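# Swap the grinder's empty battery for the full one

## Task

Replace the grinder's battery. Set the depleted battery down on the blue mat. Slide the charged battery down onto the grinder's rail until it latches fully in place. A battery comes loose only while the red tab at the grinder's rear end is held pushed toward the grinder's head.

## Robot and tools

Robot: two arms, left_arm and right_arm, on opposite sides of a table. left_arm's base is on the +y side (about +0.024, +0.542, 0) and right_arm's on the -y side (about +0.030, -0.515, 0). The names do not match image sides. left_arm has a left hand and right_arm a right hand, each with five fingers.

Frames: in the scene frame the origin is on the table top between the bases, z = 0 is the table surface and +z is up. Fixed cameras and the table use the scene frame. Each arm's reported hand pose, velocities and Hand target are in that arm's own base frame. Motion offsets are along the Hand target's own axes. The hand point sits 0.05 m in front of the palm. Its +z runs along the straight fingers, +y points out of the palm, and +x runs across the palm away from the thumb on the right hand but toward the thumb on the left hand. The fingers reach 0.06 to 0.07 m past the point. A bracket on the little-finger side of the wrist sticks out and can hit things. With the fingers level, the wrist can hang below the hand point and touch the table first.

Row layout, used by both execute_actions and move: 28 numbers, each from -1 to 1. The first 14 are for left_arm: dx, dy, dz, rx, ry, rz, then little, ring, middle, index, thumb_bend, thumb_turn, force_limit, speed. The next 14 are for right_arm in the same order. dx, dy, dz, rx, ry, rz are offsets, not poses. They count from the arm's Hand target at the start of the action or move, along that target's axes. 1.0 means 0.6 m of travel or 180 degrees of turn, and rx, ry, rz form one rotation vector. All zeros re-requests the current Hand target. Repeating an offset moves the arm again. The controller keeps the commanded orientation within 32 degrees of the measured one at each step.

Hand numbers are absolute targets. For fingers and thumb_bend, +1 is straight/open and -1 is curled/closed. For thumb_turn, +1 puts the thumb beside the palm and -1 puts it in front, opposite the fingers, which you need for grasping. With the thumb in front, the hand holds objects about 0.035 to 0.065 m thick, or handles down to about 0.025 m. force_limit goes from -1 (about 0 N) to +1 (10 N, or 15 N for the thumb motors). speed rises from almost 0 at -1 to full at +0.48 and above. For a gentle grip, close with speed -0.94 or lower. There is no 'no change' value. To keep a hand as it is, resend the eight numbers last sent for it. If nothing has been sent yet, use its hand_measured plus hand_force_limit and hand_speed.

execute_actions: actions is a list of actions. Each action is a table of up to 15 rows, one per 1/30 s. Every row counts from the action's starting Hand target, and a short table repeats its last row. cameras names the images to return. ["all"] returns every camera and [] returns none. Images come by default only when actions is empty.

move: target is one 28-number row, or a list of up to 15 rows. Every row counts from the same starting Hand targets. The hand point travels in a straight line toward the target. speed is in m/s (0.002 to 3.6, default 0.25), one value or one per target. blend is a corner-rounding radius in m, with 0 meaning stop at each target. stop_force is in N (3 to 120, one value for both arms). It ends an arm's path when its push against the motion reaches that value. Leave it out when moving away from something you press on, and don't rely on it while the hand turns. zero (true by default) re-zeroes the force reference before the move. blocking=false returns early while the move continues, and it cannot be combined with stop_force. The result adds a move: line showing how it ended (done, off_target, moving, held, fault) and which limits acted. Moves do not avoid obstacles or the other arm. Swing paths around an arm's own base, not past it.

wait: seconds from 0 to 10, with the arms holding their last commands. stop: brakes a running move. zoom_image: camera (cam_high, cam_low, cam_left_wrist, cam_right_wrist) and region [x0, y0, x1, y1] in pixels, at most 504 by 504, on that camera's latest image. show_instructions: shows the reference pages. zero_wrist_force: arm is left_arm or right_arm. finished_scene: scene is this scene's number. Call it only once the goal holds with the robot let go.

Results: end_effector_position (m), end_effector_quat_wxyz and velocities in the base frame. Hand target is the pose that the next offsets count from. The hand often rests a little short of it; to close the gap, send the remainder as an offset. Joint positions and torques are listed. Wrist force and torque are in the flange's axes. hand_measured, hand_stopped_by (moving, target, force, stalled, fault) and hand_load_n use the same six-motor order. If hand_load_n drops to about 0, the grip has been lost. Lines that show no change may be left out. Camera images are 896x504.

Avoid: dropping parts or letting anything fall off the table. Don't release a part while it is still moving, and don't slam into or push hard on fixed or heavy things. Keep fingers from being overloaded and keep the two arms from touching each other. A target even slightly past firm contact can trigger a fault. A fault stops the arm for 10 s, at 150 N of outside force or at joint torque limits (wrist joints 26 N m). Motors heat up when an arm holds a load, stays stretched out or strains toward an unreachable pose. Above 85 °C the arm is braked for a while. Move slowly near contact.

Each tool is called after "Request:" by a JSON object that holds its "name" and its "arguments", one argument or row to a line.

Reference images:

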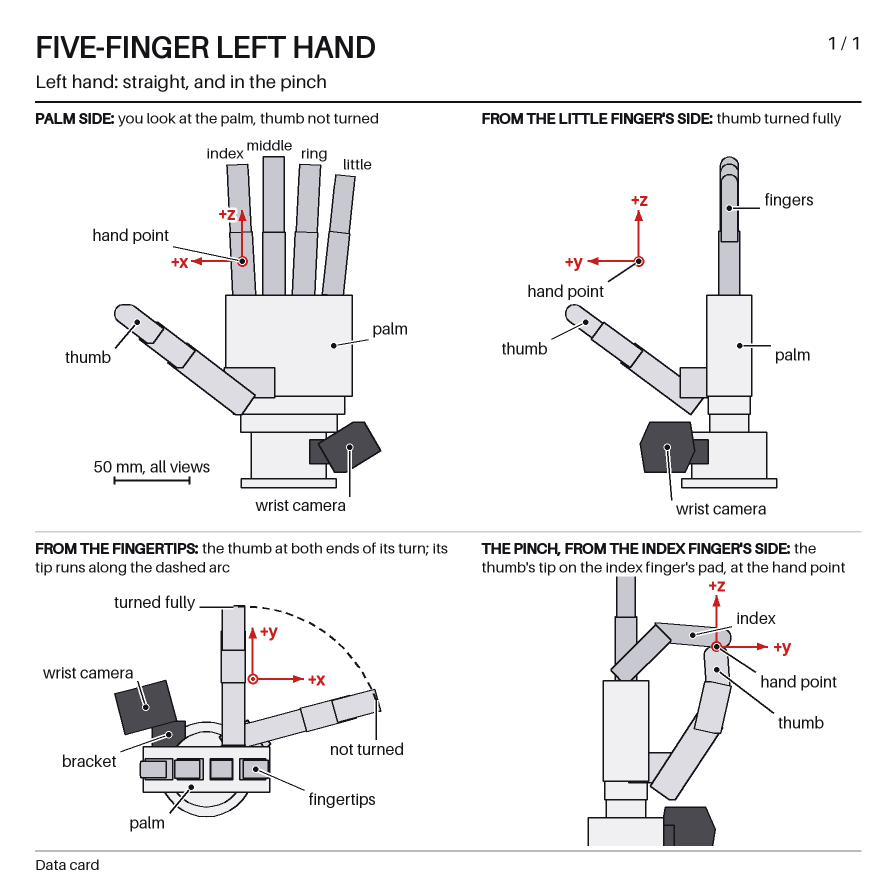

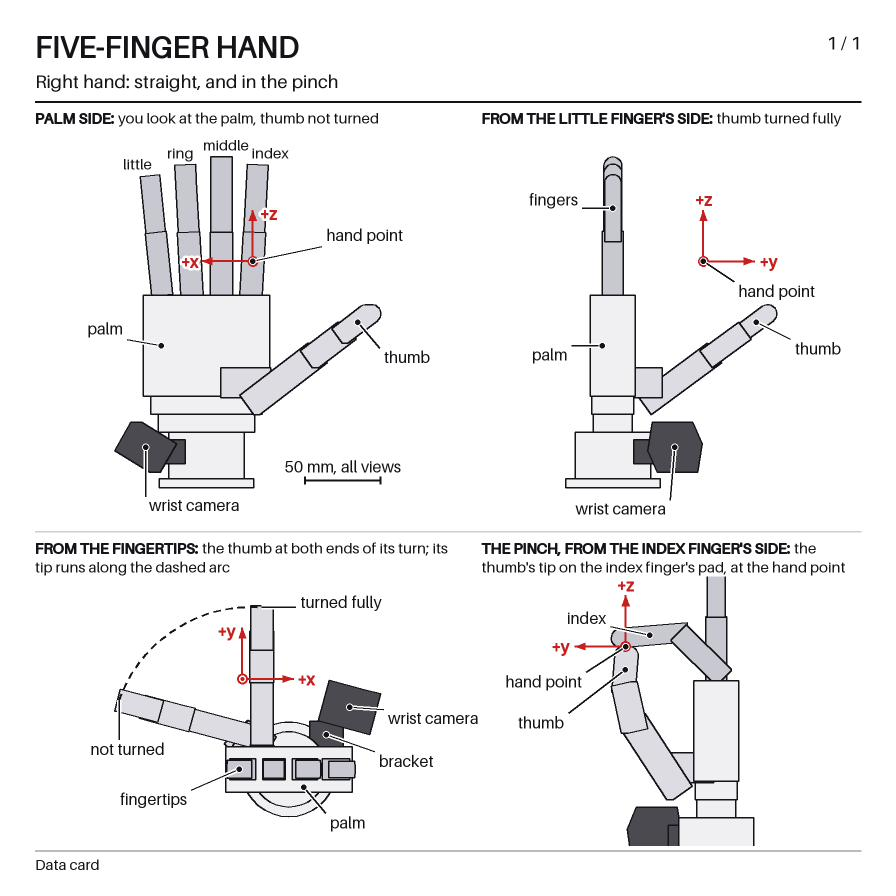

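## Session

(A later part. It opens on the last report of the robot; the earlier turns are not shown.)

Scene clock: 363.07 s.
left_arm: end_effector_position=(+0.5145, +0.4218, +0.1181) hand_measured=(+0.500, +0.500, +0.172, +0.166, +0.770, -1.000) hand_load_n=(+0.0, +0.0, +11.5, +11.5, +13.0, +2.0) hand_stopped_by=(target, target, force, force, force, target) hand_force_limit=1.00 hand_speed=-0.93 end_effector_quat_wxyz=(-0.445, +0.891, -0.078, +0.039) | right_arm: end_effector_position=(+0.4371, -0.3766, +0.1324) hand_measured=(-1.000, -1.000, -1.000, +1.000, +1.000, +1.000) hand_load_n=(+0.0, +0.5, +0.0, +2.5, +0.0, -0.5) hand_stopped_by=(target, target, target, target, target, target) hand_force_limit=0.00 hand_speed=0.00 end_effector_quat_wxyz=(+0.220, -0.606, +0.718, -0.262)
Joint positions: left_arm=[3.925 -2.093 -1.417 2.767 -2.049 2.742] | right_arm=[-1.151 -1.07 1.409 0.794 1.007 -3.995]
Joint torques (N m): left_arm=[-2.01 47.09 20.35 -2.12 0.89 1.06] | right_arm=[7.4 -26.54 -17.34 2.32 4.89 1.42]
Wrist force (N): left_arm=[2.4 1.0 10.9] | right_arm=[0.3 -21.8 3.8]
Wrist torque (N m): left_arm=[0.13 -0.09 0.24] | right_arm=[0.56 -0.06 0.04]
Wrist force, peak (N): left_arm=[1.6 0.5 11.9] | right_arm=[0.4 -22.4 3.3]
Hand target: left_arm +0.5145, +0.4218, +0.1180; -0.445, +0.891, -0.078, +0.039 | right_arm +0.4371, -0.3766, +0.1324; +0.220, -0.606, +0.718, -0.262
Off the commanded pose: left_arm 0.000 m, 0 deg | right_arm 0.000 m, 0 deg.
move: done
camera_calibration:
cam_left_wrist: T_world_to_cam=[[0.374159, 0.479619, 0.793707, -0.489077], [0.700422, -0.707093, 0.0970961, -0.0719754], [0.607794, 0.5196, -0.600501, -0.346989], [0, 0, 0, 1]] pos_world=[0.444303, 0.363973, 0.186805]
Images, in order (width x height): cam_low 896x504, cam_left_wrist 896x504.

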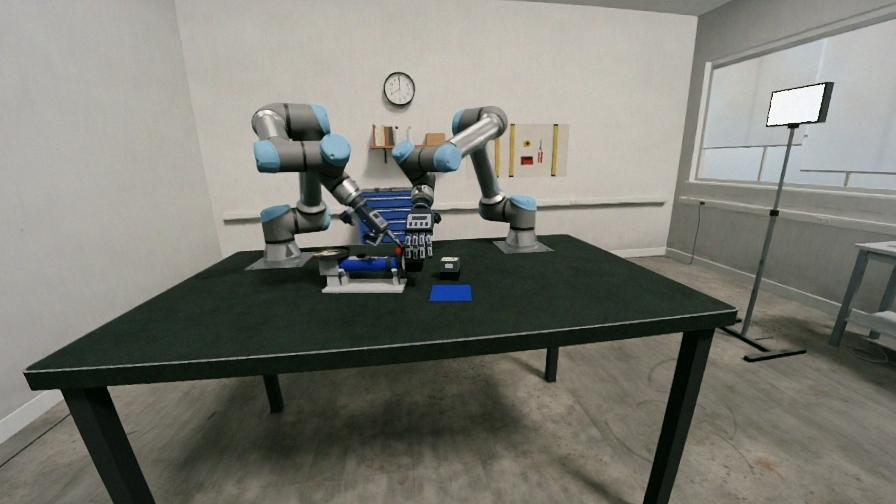

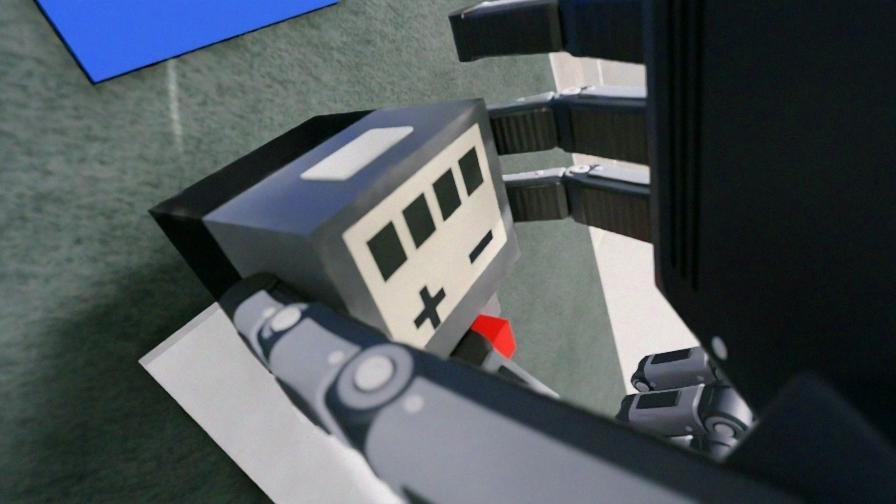

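Request:
{"name": "move", "arguments": {
  "target": [0,-0.0273,-0.0192,0,0,0,0.5,0.5,-0.5,-0.5,0.0,-1,1.0,-0.93,0,0,0,0,0,0,-1,-1,-1,1,1,1,0,0],
  "speed": 0.02,
  "cameras": ["cam_left_wrist","cam_low"]
}}

Request:
{"name": "zoom_image", "arguments": {
  "camera": "cam_low",
  "region": [385, 230, 435, 280]
}}

Scene clock: 368.60 s.
left_arm: end_effector_position=(+0.5146, +0.4224, +0.1381) hand_measured=(+0.500, +0.500, +0.172, +0.166, +0.770, -1.000) hand_load_n=(+0.0, +0.0, +10.5, +7.5, +15.0, +1.5) hand_stopped_by=(target, target, force, force, force, target) hand_force_limit=1.00 hand_speed=-0.93 end_effector_quat_wxyz=(-0.445, +0.891, -0.078, +0.039) | right_arm: end_effector_position=(+0.4371, -0.3766, +0.1324) hand_measured=(-1.000, -1.000, -1.000, +1.000, +1.000, +1.000) hand_load_n=(+0.5, +0.0, +0.0, +2.5, +0.0, +0.0) hand_stopped_by=(target, target, target, target, target, target) hand_force_limit=0.00 hand_speed=0.00 end_effector_quat_wxyz=(+0.220, -0.606, +0.718, -0.262)
Joint positions: left_arm=[3.926 -2.077 -1.387 2.722 -2.048 2.742] | right_arm=[-1.151 -1.07 1.409 0.794 1.007 -3.995]
Joint torques (N m): left_arm=[8.63 43.79 15.73 1.49 1.11 1.51] | right_arm=[8.39 -26.09 -22.39 2.79 6.05 1.38]
Wrist force (N): left_arm=[0.6 5.6 7.5] | right_arm=[0.5 -22.0 1.6]
Wrist torque (N m): left_arm=[0.10 -0.02 0.02] | right_arm=[0.72 -0.10 0.05]
Wrist force, peak (N): left_arm=[2.3 1.1 12.1] | right_arm=[0.4 -22.6 1.5]
Hand target: left_arm +0.5146, +0.4224, +0.1380; -0.445, +0.891, -0.078, +0.039 | right_arm +0.4371, -0.3766, +0.1324; +0.220, -0.606, +0.718, -0.262
Off the commanded pose: left_arm 0.000 m, 0 deg | right_arm 0.000 m, 0 deg.
move: done
camera_calibration:
cam_left_wrist: T_world_to_cam=[[0.374159, 0.479619, 0.793707, -0.505403], [0.700422, -0.707093, 0.0970961, -0.0735021], [0.607794, 0.5196, -0.600501, -0.335343], [0, 0, 0, 1]] pos_world=[0.444403, 0.364673, 0.206905]
Images, in order (width x height): cam_low 896x504, cam_left_wrist 896x504.

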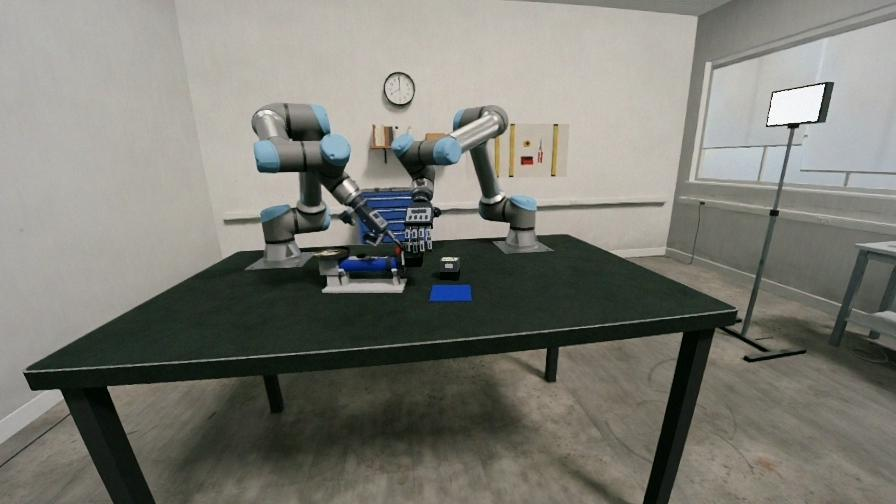

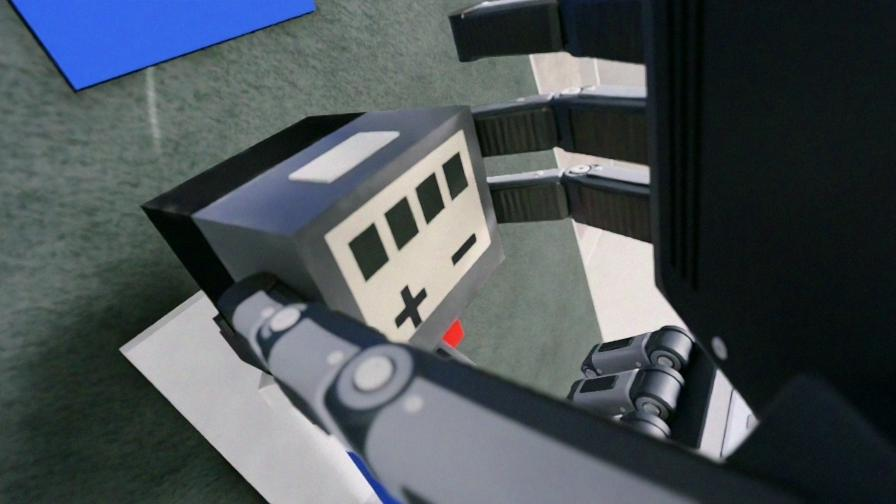

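Scaled by 10.080.

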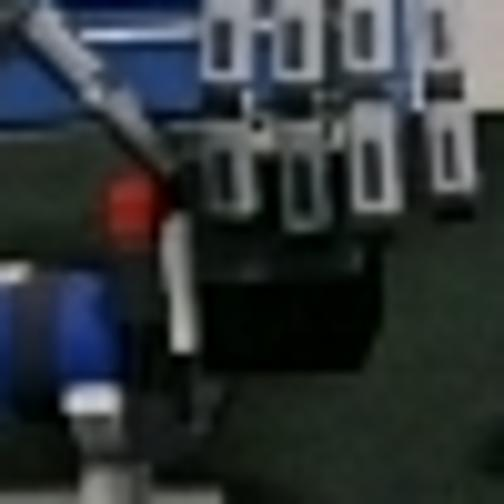

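Request:
{"name": "move", "arguments": {
  "target": [0,0.0027,0.0020,0,0,0,0.5,0.5,-0.5,-0.5,0.0,-1,1.0,-0.93,0,0,0,0,0,0,-1,-1,-1,1,1,1,0,0],
  "speed": 0.01
}}

Scene clock: 376.73 s.
left_arm: end_effector_position=(+0.5146, +0.4224, +0.1359) hand_measured=(+0.500, +0.500, +0.172, +0.166, +0.770, -1.000) hand_load_n=(+0.0, +0.0, +10.5, +7.5, +15.0, +1.0) hand_stopped_by=(target, target, force, force, force, target) hand_force_limit=1.00 hand_speed=-0.93 end_effector_quat_wxyz=(-0.445, +0.891, -0.078, +0.039) | right_arm: end_effector_position=(+0.4371, -0.3766, +0.1324) hand_measured=(-1.000, -1.000, -1.000, +1.000, +1.000, +1.000) hand_load_n=(+0.0, +0.0, +0.5, +3.0, +0.0, +0.0) hand_stopped_by=(target, target, target, target, target, target) hand_force_limit=0.00 hand_speed=0.00 end_effector_quat_wxyz=(+0.220, -0.606, +0.718, -0.262)
Joint positions: left_arm=[3.926 -2.079 -1.39 2.727 -2.048 2.742] | right_arm=[-1.151 -1.07 1.409 0.794 1.007 -3.995]
Joint torques (N m): left_arm=[0.87 34.12 11.78 0.74 0.77 -1.61] | right_arm=[8.51 -25.66 -16.73 3.46 6.09 1.35]
Wrist force (N): left_arm=[-2.0 -1.4 2.9] | right_arm=[0.5 -21.9 3.5]
Wrist torque (N m): left_arm=[0.03 -0.10 0.08] | right_arm=[0.51 -0.07 0.03]
Wrist force, peak (N): left_arm=[0.6 5.6 7.5] | right_arm=[0.6 -22.7 1.4]
Hand target: left_arm +0.5146, +0.4224, +0.1360; -0.445, +0.891, -0.078, +0.039 | right_arm +0.4371, -0.3766, +0.1324; +0.220, -0.606, +0.718, -0.262
Off the commanded pose: left_arm 0.000 m, 0 deg | right_arm 0.000 m, 0 deg.
move: done

Request:
{"name": "move", "arguments": {
  "target": [0,-0.0665,-0.0502,0,0,0,0.5,0.5,-0.5,-0.5,0.0,-1,1.0,-0.93,0,0,0,0,0,0,-1,-1,-1,1,1,1,0,0],
  "speed": 0.02,
  "cameras": ["cam_left_wrist","cam_low"]
}}

Request:
{"name": "zoom_image", "arguments": {
  "camera": "cam_low",
  "region": [385, 200, 455, 280]
}}

Scene clock: 384.03 s.
left_arm: end_effector_position=(+0.5146, +0.4223, +0.1861) hand_measured=(+0.500, +0.500, +0.170, +0.164, +0.766, -1.000) hand_load_n=(+0.0, +0.0, +0.0, +0.0, +0.0, +0.0) hand_stopped_by=(target, target, force, force, force, target) hand_force_limit=1.00 hand_speed=-0.93 end_effector_quat_wxyz=(-0.445, +0.891, -0.078, +0.039) | right_arm: end_effector_position=(+0.4371, -0.3766, +0.1324) hand_measured=(-1.000, -1.000, -1.000, +1.000, +1.000, +1.000) hand_load_n=(+0.0, +0.0, +0.0, +2.5, +0.0, +0.0) hand_stopped_by=(target, target, target, target, target, target) hand_force_limit=0.00 hand_speed=0.00 end_effector_quat_wxyz=(+0.220, -0.606, +0.718, -0.262)
Joint positions: left_arm=[3.925 -2.046 -1.307 2.611 -2.048 2.742] | right_arm=[-1.151 -1.07 1.409 0.794 1.007 -3.995]
Joint torques (N m): left_arm=[-8.42 38.29 11.38 1.41 -2.62 -2.03] | right_arm=[6.3 -25.41 -7 4.08 6.07 1.22]
Wrist force (N): left_arm=[0.5 -1.0 0.4] | right_arm=[0.5 -21.7 3.3]
Wrist torque (N m): left_arm=[-0.14 0.02 0.16] | right_arm=[0.55 -0.07 0.05]
Wrist force, peak (N): left_arm=[0.4 5.6 7.8] | right_arm=[0.6 -22.5 2.0]
Hand target: left_arm +0.5146, +0.4223, +0.1860; -0.445, +0.891, -0.078, +0.039 | right_arm +0.4371, -0.3766, +0.1324; +0.220, -0.606, +0.718, -0.262
Off the commanded pose: left_arm 0.000 m, 0 deg | right_arm 0.000 m, 0 deg.
move: done
camera_calibration:
cam_left_wrist: T_world_to_cam=[[0.374159, 0.479619, 0.793707, -0.543405], [0.700422, -0.707093, 0.0970961, -0.0783041], [0.607794, 0.5196, -0.600501, -0.306415], [0, 0, 0, 1]] pos_world=[0.444403, 0.364473, 0.254905]
Images, in order (width x height): cam_low 896x504, cam_left_wrist 896x504.

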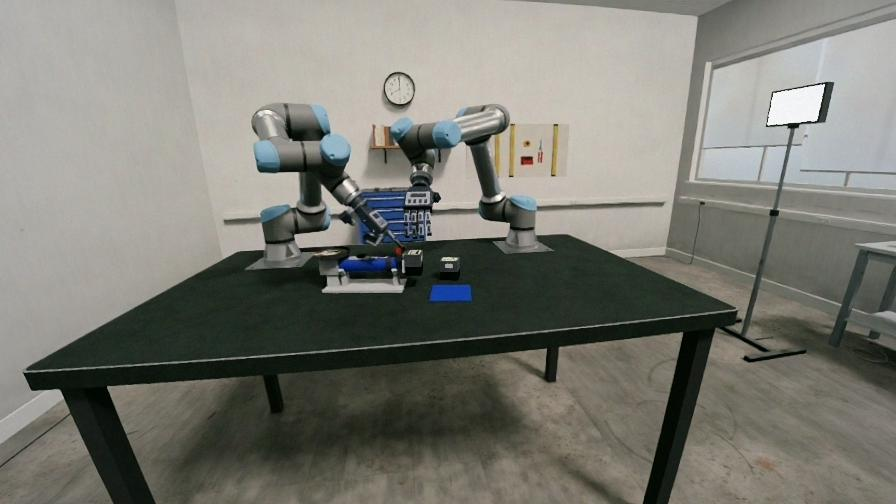

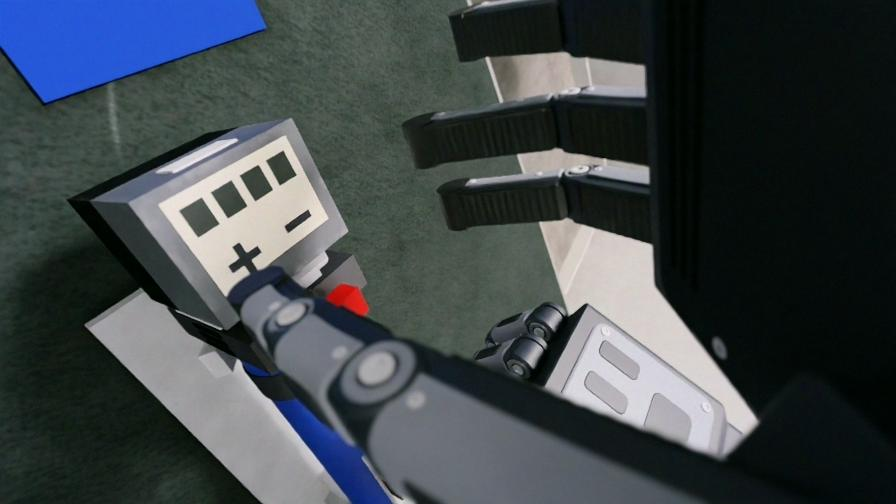

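Scaled by 6.300.

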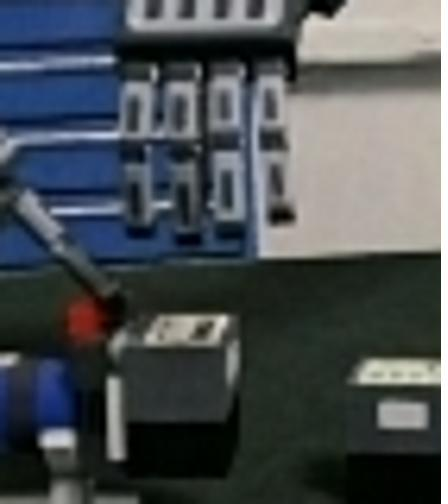

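Request:
{"name": "zoom_image", "arguments": {
  "camera": "cam_left_wrist",
  "region": [40, 90, 400, 370]
}}

Request:
{"name": "zoom_image", "arguments": {
  "camera": "cam_low",
  "region": [395, 240, 475, 290]
}}

Scaled by 1.400.

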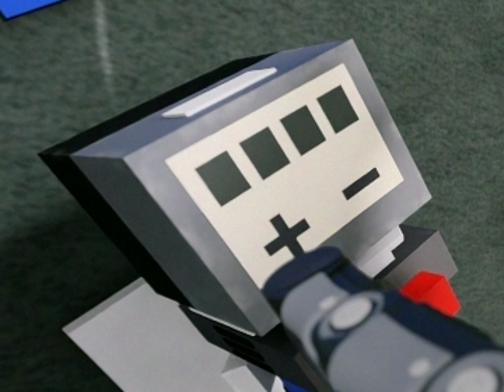

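Scaled by 6.300.

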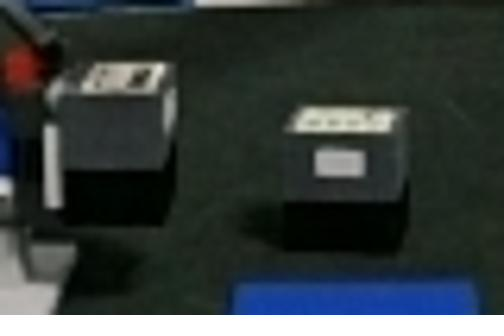

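Request:
{"name": "move", "arguments": {
  "target": [0,0,0,0,0,0,0.5,0.5,0.5,0.5,1,-1,0,0,0,0,-0.0833,0,0,0,-1,-1,-1,1,1,1,0,0],
  "speed": 0.05,
  "cameras": ["cam_left_wrist","cam_low","cam_right_wrist"]
}}

Request:
{"name": "zoom_image", "arguments": {
  "camera": "cam_left_wrist",
  "region": [40, 90, 400, 370]
}}

Scene clock: 437.53 s.
left_arm: end_effector_position=(+0.5146, +0.4223, +0.1860) hand_measured=(+0.500, +0.500, +0.500, +0.500, +1.000, -1.000) hand_load_n=(+0.0, +0.0, +0.0, +0.0, +0.0, +0.0) hand_stopped_by=(target, target, target, target, target, target) hand_force_limit=0.00 hand_speed=0.00 end_effector_quat_wxyz=(-0.445, +0.891, -0.078, +0.039) | right_arm: end_effector_position=(+0.4053, -0.3711, +0.1707) hand_measured=(-1.000, -1.000, -1.000, +1.000, +1.000, +1.000) hand_load_n=(+0.0, +0.5, +0.5, +0.0, +0.0, +0.0) hand_stopped_by=(target, target, target, target, target, target) hand_force_limit=0.00 hand_speed=0.00 end_effector_quat_wxyz=(+0.220, -0.606, +0.718, -0.262) end_effector_velocity=(+0.002, +0.000, -0.001) end_effector_angular_velocity=(+0.000, -0.002, +0.000)
Joint positions: left_arm=[3.925 -2.047 -1.307 2.611 -2.048 2.742] | right_arm=[-1.209 -1.149 1.434 0.883 0.983 -4.058]
Joint velocities: left_arm=[within noise] | right_arm=[0.004 0.002 -0.001 -0.005 -0.001 0.005]
Joint torques (N m): left_arm=[-8.34 33.07 12.19 -0.73 -1.93 -1.33] | right_arm=[13.18 -27.24 -17.71 0.12 -0.41 1.97]
Wrist force (N): left_arm=[0.9 -1.1 0.3] | right_arm=[-1.3 -2.8 0.6]
Wrist torque (N m): left_arm=[-0.14 -0.03 0.18] | right_arm=[-0.32 0.20 -0.15]
Wrist force, peak (N): left_arm=[0.5 -1.3 0.9] | right_arm=[0.6 -23.1 5.5]
Hand target: left_arm +0.5146, +0.4223, +0.1860; -0.445, +0.891, -0.078, +0.039 | right_arm +0.4054, -0.3711, +0.1707; +0.220, -0.606, +0.718, -0.262
Off the commanded pose: left_arm 0.000 m, 0 deg | right_arm 0.000 m, 0 deg.
move: done
camera_calibration:
cam_left_wrist: T_world_to_cam=[[0.374159, 0.479619, 0.793707, -0.543247], [0.700422, -0.707093, 0.0970961, -0.0782847], [0.607794, 0.5196, -0.600501, -0.306535], [0, 0, 0, 1]] pos_world=[0.444403, 0.364473, 0.254705]
cam_right_wrist: T_world_to_cam=[[-0.774395, -0.142472, -0.616453, 0.369559], [-0.37422, 0.888762, 0.264693, 0.435147], [0.510168, 0.435666, -0.741568, 0.192686], [0, 0, 0, 1]] pos_world=[0.350723, -0.418037, 0.255525]
Images, in order (width x height): cam_low 896x504, cam_left_wrist 896x504, cam_right_wrist 896x504.

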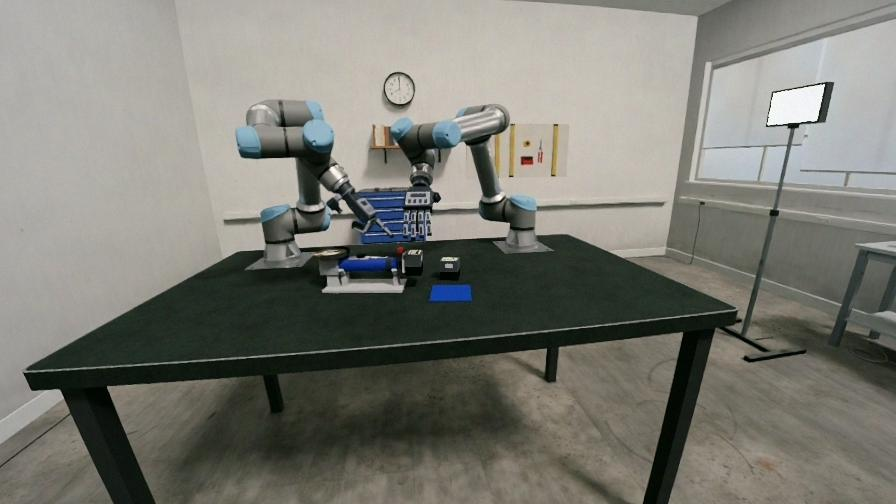

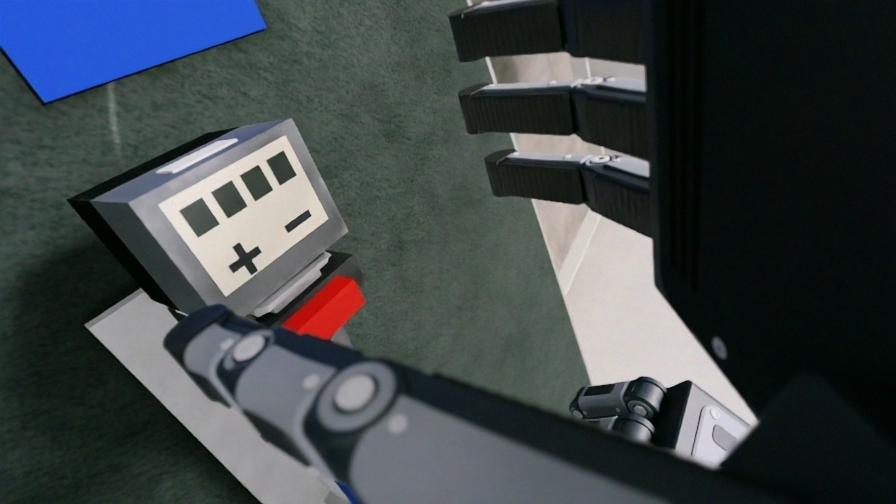

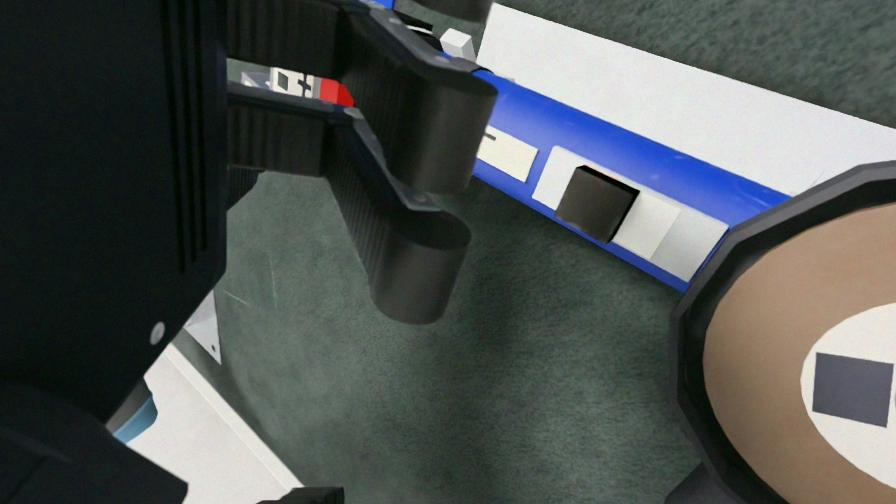

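Scaled by 1.400.

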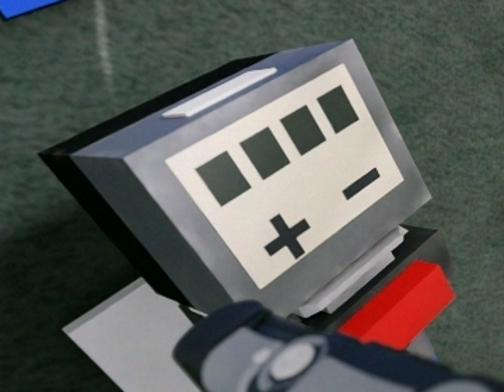

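Request:
{"name": "move", "arguments": {
  "target": [-0.1825,0.1022,-0.1190,0,0.4177,0.3148,0.5,0.5,0.5,0.5,1,-1,0,0,0,0,0,0,0,0,-1,-1,-1,1,1,1,0,0],
  "speed": 0.25,
  "cameras": ["cam_left_wrist","cam_high"]
}}

Request:
{"name": "zoom_image", "arguments": {
  "camera": "cam_left_wrist",
  "region": [40, 90, 400, 370]
}}

Scene clock: 457.77 s.
left_arm: end_effector_position=(+0.3904, +0.3489, +0.1797) hand_measured=(+0.500, +0.500, +0.500, +0.500, +1.000, -1.000) hand_load_n=(+0.0, +0.0, +0.0, +0.0, +0.0, +0.0) hand_stopped_by=(target, target, target, target, target, target) hand_force_limit=0.00 hand_speed=0.00 end_effector_quat_wxyz=(+0.275, -0.550, +0.706, -0.351) | right_arm: end_effector_position=(+0.4054, -0.3711, +0.1707) hand_measured=(-1.000, -1.000, -1.000, +1.000, +1.000, +1.000) hand_load_n=(+0.0, +0.0, +0.0, +0.0, +0.0, +0.0) hand_stopped_by=(target, target, target, target, target, target) hand_force_limit=0.00 hand_speed=0.00 end_effector_quat_wxyz=(+0.220, -0.606, +0.718, -0.262)
Joint positions: left_arm=[4.473 -2.071 -1.485 1.977 -0.646 4.725] | right_arm=[-1.209 -1.149 1.434 0.883 0.983 -4.058]
Joint torques (N m): left_arm=[-7.63 43.97 5.73 -3.69 -0.88 1.88] | right_arm=[12.51 -29.08 -29.13 2.39 1.76 2.05]
Wrist force (N): left_arm=[0.8 -0.8 0.2] | right_arm=[-1.4 -2.9 0.8]
Wrist torque (N m): left_arm=[-0.09 -0.06 0.21] | right_arm=[-0.36 0.22 -0.20]
Wrist force, peak (N): left_arm=[1.2 -1.2 0.9] | right_arm=[-1.3 -3.2 0.6]
Hand target: left_arm +0.3904, +0.3488, +0.1798; +0.275, -0.550, +0.706, -0.351 | right_arm +0.4054, -0.3711, +0.1707; +0.220, -0.606, +0.718, -0.262
Off the commanded pose: left_arm 0.000 m, 0 deg | right_arm 0.000 m, 0 deg.
move: done
camera_calibration:
cam_left_wrist: T_world_to_cam=[[0.452431, -0.409816, 0.792059, -0.176645], [-0.755591, -0.647916, 0.0963644, 0.505378], [0.473696, -0.642071, -0.60279, 0.261433], [0, 0, 0, 1]] pos_world=[0.337939, 0.422909, 0.248802]
Images, in order (width x height): cam_high 896x504, cam_left_wrist 896x504.

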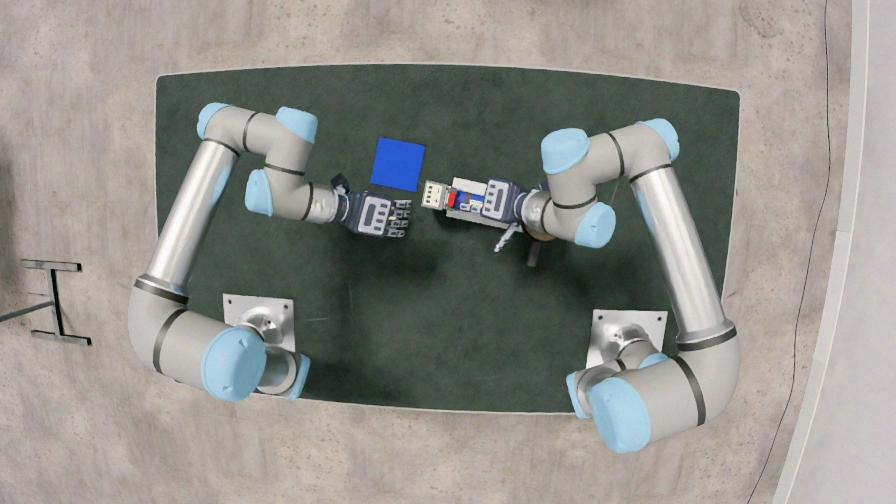

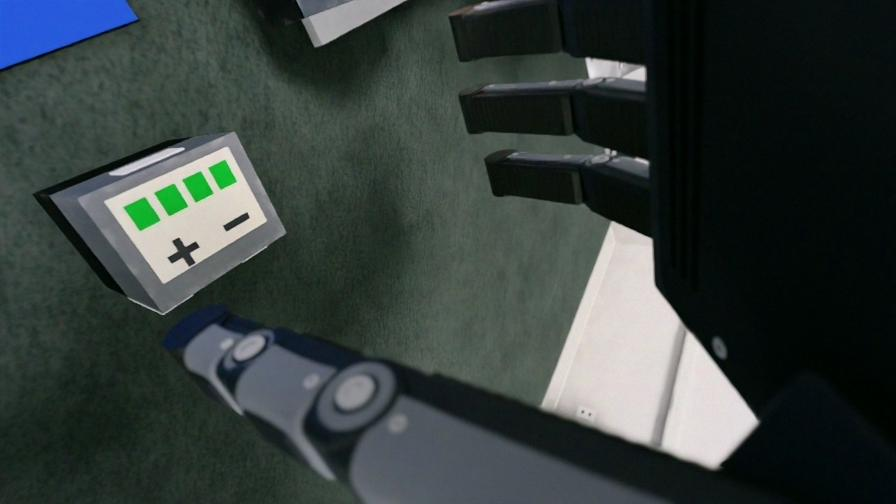

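Scaled by 1.400.

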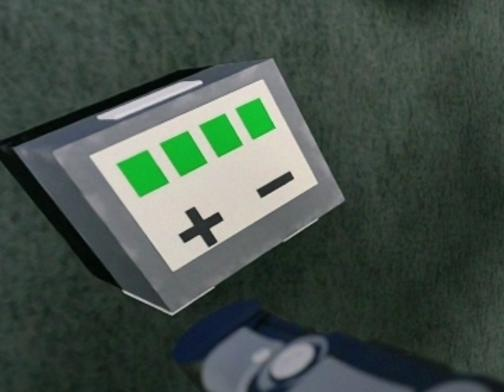

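Request:
{"name": "move", "arguments": {
  "target": [0.0016,0.0830,0.0555,0,0.0133,0.0100,0.5,0.5,0.5,0.5,1,-1,0,0,0,0,0,0,0,0,-1,-1,-1,1,1,1,0,0],
  "speed": 0.2,
  "cameras": ["cam_left_wrist","cam_low"]
}}

Request:
{"name": "zoom_image", "arguments": {
  "camera": "cam_left_wrist",
  "region": [80, 60, 500, 380]
}}

Scene clock: 466.80 s.
left_arm: end_effector_position=(+0.3869, +0.3488, +0.1200) hand_measured=(+0.500, +0.500, +0.500, +0.500, +1.000, -1.000) hand_load_n=(+0.0, +0.0, +0.0, +0.0, +0.0, +0.0) hand_stopped_by=(target, target, target, target, target, target) hand_force_limit=0.00 hand_speed=0.00 end_effector_quat_wxyz=(+0.266, -0.531, +0.720, -0.358) | right_arm: end_effector_position=(+0.4054, -0.3711, +0.1707) hand_measured=(-1.000, -1.000, -1.000, +1.000, +1.000, +1.000) hand_load_n=(+0.0, +0.0, +0.0, +0.0, +0.0, +0.0) hand_stopped_by=(target, target, target, target, target, target) hand_force_limit=0.00 hand_speed=0.00 end_effector_quat_wxyz=(+0.220, -0.606, +0.718, -0.262)
Joint positions: left_arm=[4.476 -2.159 -1.535 2.041 -0.649 4.817] | right_arm=[-1.209 -1.149 1.434 0.883 0.983 -4.058]
Joint torques (N m): left_arm=[3.15 40.36 23.59 -3.76 1.85 -1.01] | right_arm=[13.45 -28.84 -29.97 3.01 1.66 2.16]
Wrist force (N): left_arm=[0.7 -0.7 0.3] | right_arm=[-1.3 -2.8 0.5]
Wrist torque (N m): left_arm=[-0.09 -0.04 0.29] | right_arm=[-0.31 0.20 -0.18]
Wrist force, peak (N): left_arm=[0.7 -2.0 -0.7] | right_arm=[-1.3 -3.3 0.4]
Hand target: left_arm +0.3870, +0.3488, +0.1200; +0.266, -0.531, +0.720, -0.358 | right_arm +0.4054, -0.3711, +0.1707; +0.220, -0.606, +0.718, -0.262
Off the commanded pose: left_arm 0.000 m, 0 deg | right_arm 0.000 m, 0 deg.
move: done
camera_calibration:
cam_left_wrist: T_world_to_cam=[[0.430599, -0.432726, 0.792043, -0.111316], [-0.788463, -0.607419, 0.0967941, 0.506953], [0.439216, -0.666176, -0.602742, 0.248705], [0, 0, 0, 1]] pos_world=[0.338411, 0.425445, 0.189002]
Images, in order (width x height): cam_low 896x504, cam_left_wrist 896x504.

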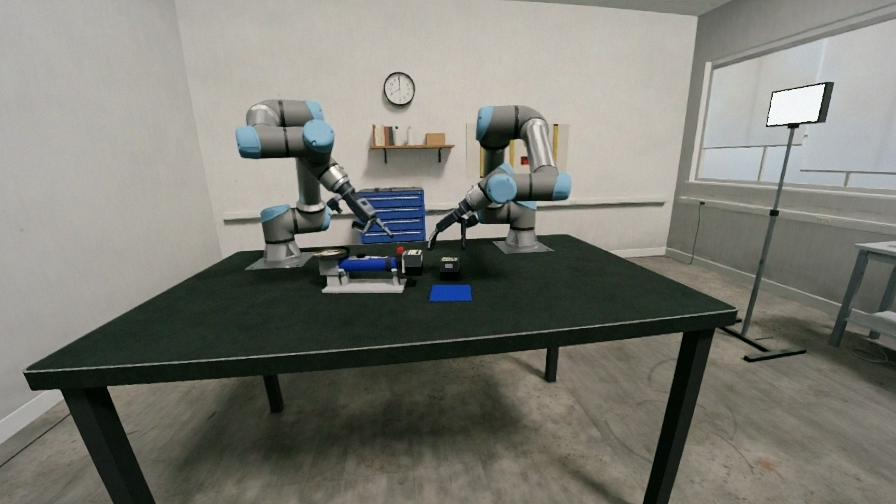

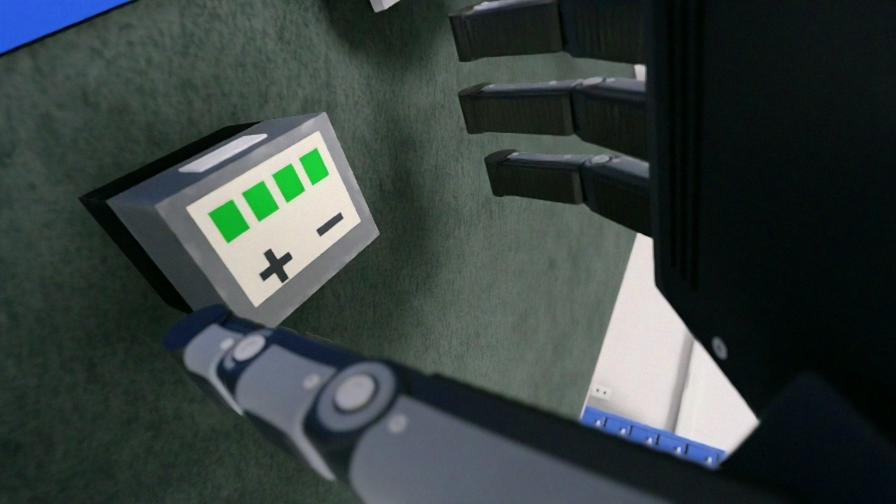

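Scaled by 1.200.

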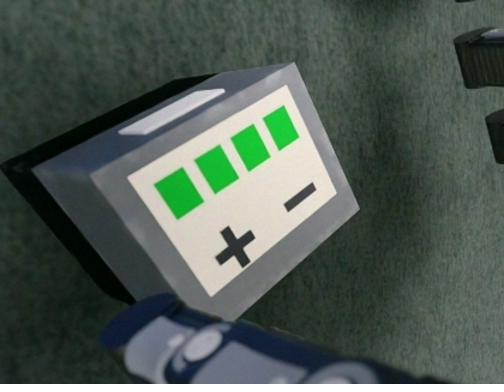

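Request:
{"name": "move", "arguments": {
  "target": [0.0007,0.1012,0.0762,0,0,0,0.5,0.5,0.5,0.5,1,-1,0,0,0,0,0,0,0,0,-1,-1,-1,1,1,1,0,0],
  "speed": 0.08,
  "stop_force": 8,
  "cameras": ["cam_left_wrist","cam_low"]
}}

Scene clock: 477.27 s.
left_arm: end_effector_position=(+0.3868, +0.3486, +0.0440) hand_measured=(+0.500, +0.500, +0.500, +0.500, +1.000, -1.000) hand_load_n=(+0.0, +0.0, +0.0, +0.0, +0.0, +0.0) hand_stopped_by=(target, target, target, target, target, target) hand_force_limit=0.00 hand_speed=0.00 end_effector_quat_wxyz=(+0.266, -0.531, +0.720, -0.358) | right_arm: end_effector_position=(+0.4054, -0.3711, +0.1707) hand_measured=(-1.000, -1.000, -1.000, +1.000, +1.000, +1.000) hand_load_n=(+0.0, +0.0, +0.0, +0.0, +0.0, +0.0) hand_stopped_by=(target, target, target, target, target, target) hand_force_limit=0.00 hand_speed=0.00 end_effector_quat_wxyz=(+0.220, -0.606, +0.718, -0.262)
Joint positions: left_arm=[4.476 -2.264 -1.586 2.197 -0.648 4.817] | right_arm=[-1.209 -1.149 1.434 0.883 0.983 -4.058]
Joint torques (N m): left_arm=[-2.39 49.58 21.43 -1.52 -0.41 -1.88] | right_arm=[13.94 -28.98 -29.58 3.15 1.75 2.06]
Wrist force (N): left_arm=[0.8 -0.9 0.4] | right_arm=[-1.1 -3.2 0.4]
Wrist torque (N m): left_arm=[-0.14 -0.05 0.20] | right_arm=[-0.37 0.19 -0.18]
Wrist force, peak (N): left_arm=[0.7 -1.7 0.0] | right_arm=[-1.4 -3.3 0.4]
Hand target: left_arm +0.3868, +0.3486, +0.0439; +0.266, -0.531, +0.720, -0.358 | right_arm +0.4054, -0.3711, +0.1707; +0.220, -0.606, +0.718, -0.262
Off the commanded pose: left_arm 0.000 m, 0 deg | right_arm 0.000 m, 0 deg.
move: done
camera_calibration:
cam_left_wrist: T_world_to_cam=[[0.430502, -0.432801, 0.792055, -0.0511008], [-0.788515, -0.607366, 0.0966962, 0.514116], [0.439217, -0.666176, -0.602742, 0.202807], [0, 0, 0, 1]] pos_world=[0.338311, 0.425245, 0.113002]
Images, in order (width x height): cam_low 896x504, cam_left_wrist 896x504.

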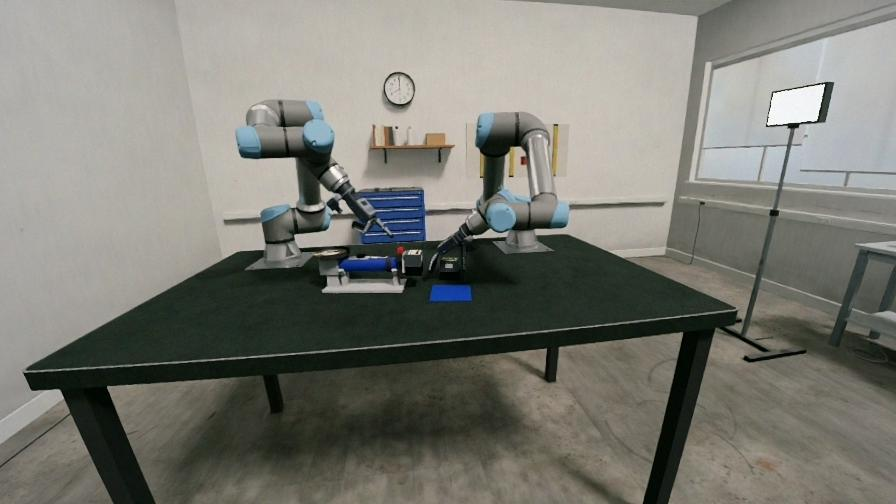

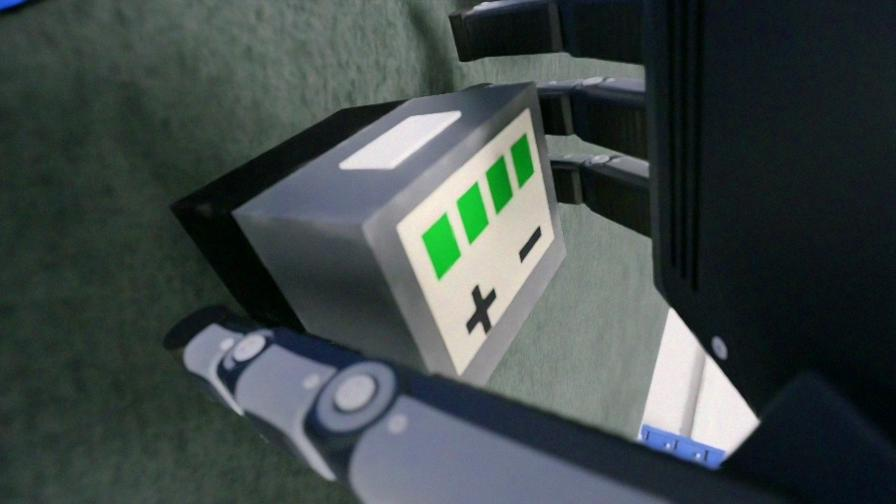

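Request:
{"name": "move", "arguments": {
  "target": [
    [0,0,0,0,0,0,0.5,0.5,0.23,0.23,0.84,-1,0,-0.6,0,0,0,0,0,0,-1,-1,-1,1,1,1,0,0],
    [0,0,0,0,0,0,0.5,0.5,-0.5,-0.5,0.0,-1,1.0,-0.93,0,0,0,0,0,0,-1,-1,-1,1,1,1,0,0]
  ],
  "cameras": ["cam_left_wrist"]
}}

Scene clock: 480.63 s.
left_arm: end_effector_position=(+0.3868, +0.3486, +0.0440) hand_measured=(+0.500, +0.500, +0.148, +0.136, +0.800, -1.000) hand_load_n=(+0.0, +0.0, +9.0, +10.0, +15.5, -1.0) hand_stopped_by=(target, target, force, force, force, target) hand_force_limit=1.00 hand_speed=-0.93 end_effector_quat_wxyz=(+0.266, -0.531, +0.720, -0.358) | right_arm: end_effector_position=(+0.4054, -0.3711, +0.1707) hand_measured=(-1.000, -1.000, -1.000, +1.000, +1.000, +1.000) hand_load_n=(+0.0, +0.5, +0.0, +0.0, +0.0, -0.5) hand_stopped_by=(target, target, target, target, target, target) hand_force_limit=0.00 hand_speed=0.00 end_effector_quat_wxyz=(+0.220, -0.606, +0.718, -0.262)
Joint positions: left_arm=[4.476 -2.264 -1.586 2.197 -0.648 4.817] | right_arm=[-1.209 -1.149 1.434 0.883 0.983 -4.058]
Joint torques (N m): left_arm=[-5.95 48.42 20.42 -0.61 -0.48 -1.68] | right_arm=[12.7 -28.96 -30.07 2.97 1.76 2.05]
Wrist force (N): left_arm=[1.8 -3.7 0.0] | right_arm=[-1.2 -2.9 0.4]
Wrist torque (N m): left_arm=[-0.26 -0.09 0.24] | right_arm=[-0.32 0.19 -0.18]
Wrist force, peak (N): left_arm=[1.8 -3.9 0.0] | right_arm=[-1.4 -3.3 0.6]
Hand target: left_arm +0.3868, +0.3486, +0.0439; +0.266, -0.531, +0.720, -0.358 | right_arm +0.4054, -0.3711, +0.1707; +0.220, -0.606, +0.718, -0.262
Off the commanded pose: left_arm 0.000 m, 0 deg | right_arm 0.000 m, 0 deg.
move: done
camera_calibration:
cam_left_wrist: T_world_to_cam=[[0.430488, -0.432855, 0.792033, -0.0510706], [-0.788507, -0.607388, 0.0966263, 0.51413], [0.439247, -0.66612, -0.602782, 0.202778], [0, 0, 0, 1]] pos_world=[0.338311, 0.425245, 0.113002]
Images, in order (width x height): cam_left_wrist 896x504.

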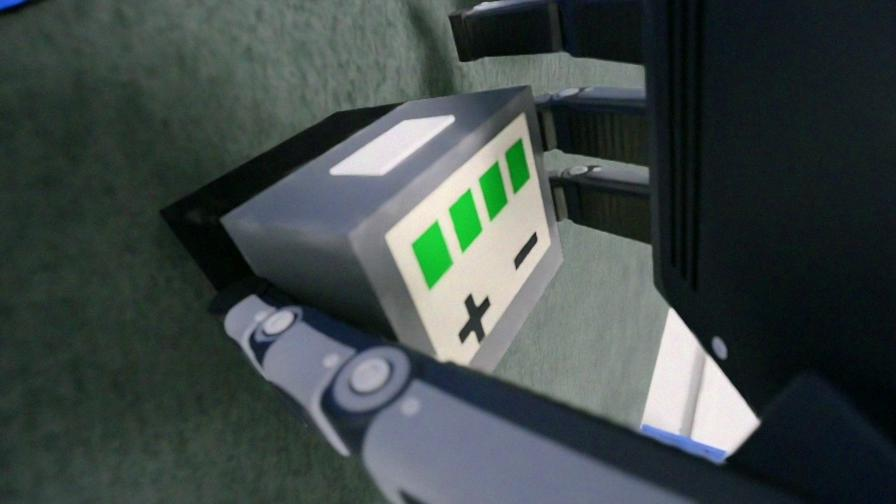

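Request:
{"name": "move", "arguments": {
  "target": [0,-0.0106,-0.0080,0,0,0,0.5,0.5,-0.5,-0.5,0.0,-1,1.0,-0.93,0,0,0,0,0,0,-1,-1,-1,1,1,1,0,0],
  "speed": 0.03,
  "cameras": ["cam_left_wrist","cam_low"]
}}

Request:
{"name": "zoom_image", "arguments": {
  "camera": "cam_low",
  "region": [395, 240, 475, 290]
}}

Scene clock: 482.80 s.
left_arm: end_effector_position=(+0.3868, +0.3485, +0.0521) hand_measured=(+0.500, +0.500, +0.148, +0.136, +0.802, -1.000) hand_load_n=(+0.0, +0.0, +8.0, +9.0, +16.5, -1.5) hand_stopped_by=(target, target, force, force, force, target) hand_force_limit=1.00 hand_speed=-0.93 end_effector_quat_wxyz=(+0.266, -0.531, +0.720, -0.358) | right_arm: end_effector_position=(+0.4054, -0.3711, +0.1707) hand_measured=(-1.000, -1.000, -1.000, +1.000, +1.000, +1.000) hand_load_n=(+0.5, +0.0, +0.0, +0.0, +0.0, +0.0) hand_stopped_by=(target, target, target, target, target, target) hand_force_limit=0.00 hand_speed=0.00 end_effector_quat_wxyz=(+0.220, -0.606, +0.718, -0.262)
Joint positions: left_arm=[4.476 -2.251 -1.582 2.181 -0.648 4.817] | right_arm=[-1.209 -1.149 1.434 0.883 0.983 -4.058]
Joint torques (N m): left_arm=[-3.92 38.86 18.53 -1.54 0.92 -0.04] | right_arm=[12.95 -29 -29.6 2.86 1.73 2.04]
Wrist force (N): left_arm=[0.5 2.0 2.2] | right_arm=[-1.4 -3.2 0.4]
Wrist torque (N m): left_arm=[-0.07 0.01 0.15] | right_arm=[-0.37 0.22 -0.20]
Wrist force, peak (N): left_arm=[1.6 -4.4 -0.2] | right_arm=[-1.5 -3.2 0.5]
Hand target: left_arm +0.3868, +0.3485, +0.0519; +0.266, -0.531, +0.720, -0.358 | right_arm +0.4054, -0.3711, +0.1707; +0.220, -0.606, +0.718, -0.262
Off the commanded pose: left_arm 0.000 m, 0 deg | right_arm 0.000 m, 0 deg.
move: done
camera_calibration:
cam_left_wrist: T_world_to_cam=[[0.430487, -0.432856, 0.792034, -0.0574856], [-0.788568, -0.607295, 0.0967096, 0.513318], [0.439137, -0.666205, -0.602769, 0.207732], [0, 0, 0, 1]] pos_world=[0.338311, 0.425245, 0.121102]
Images, in order (width x height): cam_low 896x504, cam_left_wrist 896x504.

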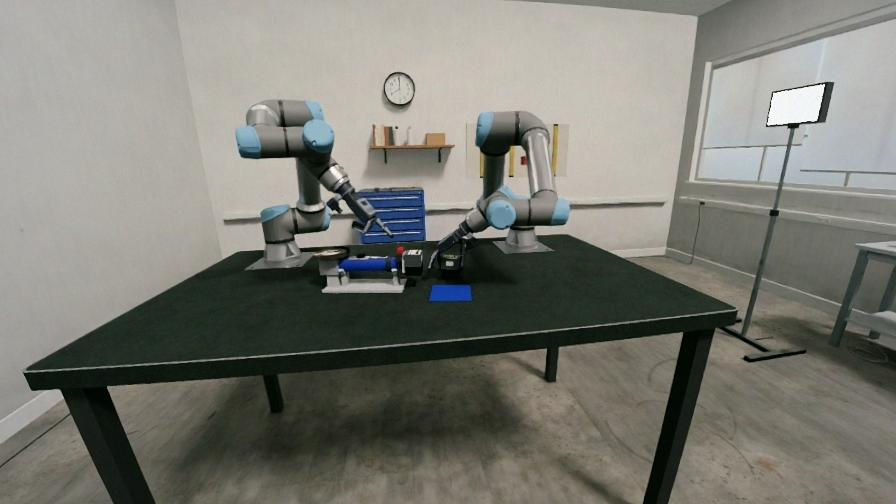

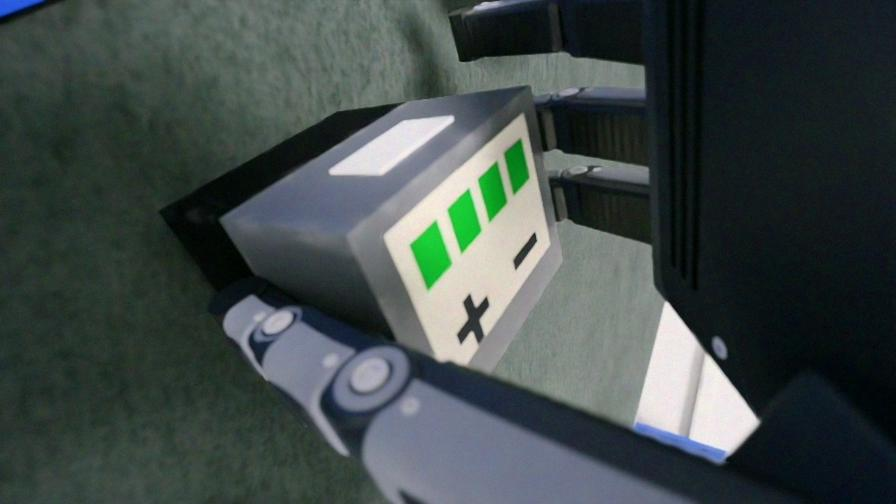

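Scaled by 6.300.

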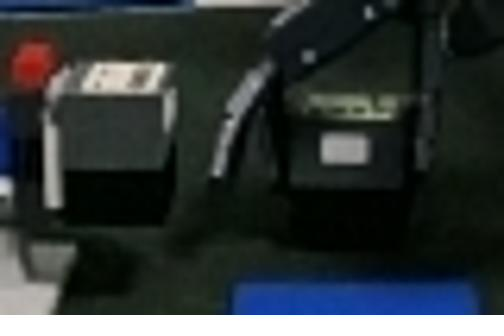

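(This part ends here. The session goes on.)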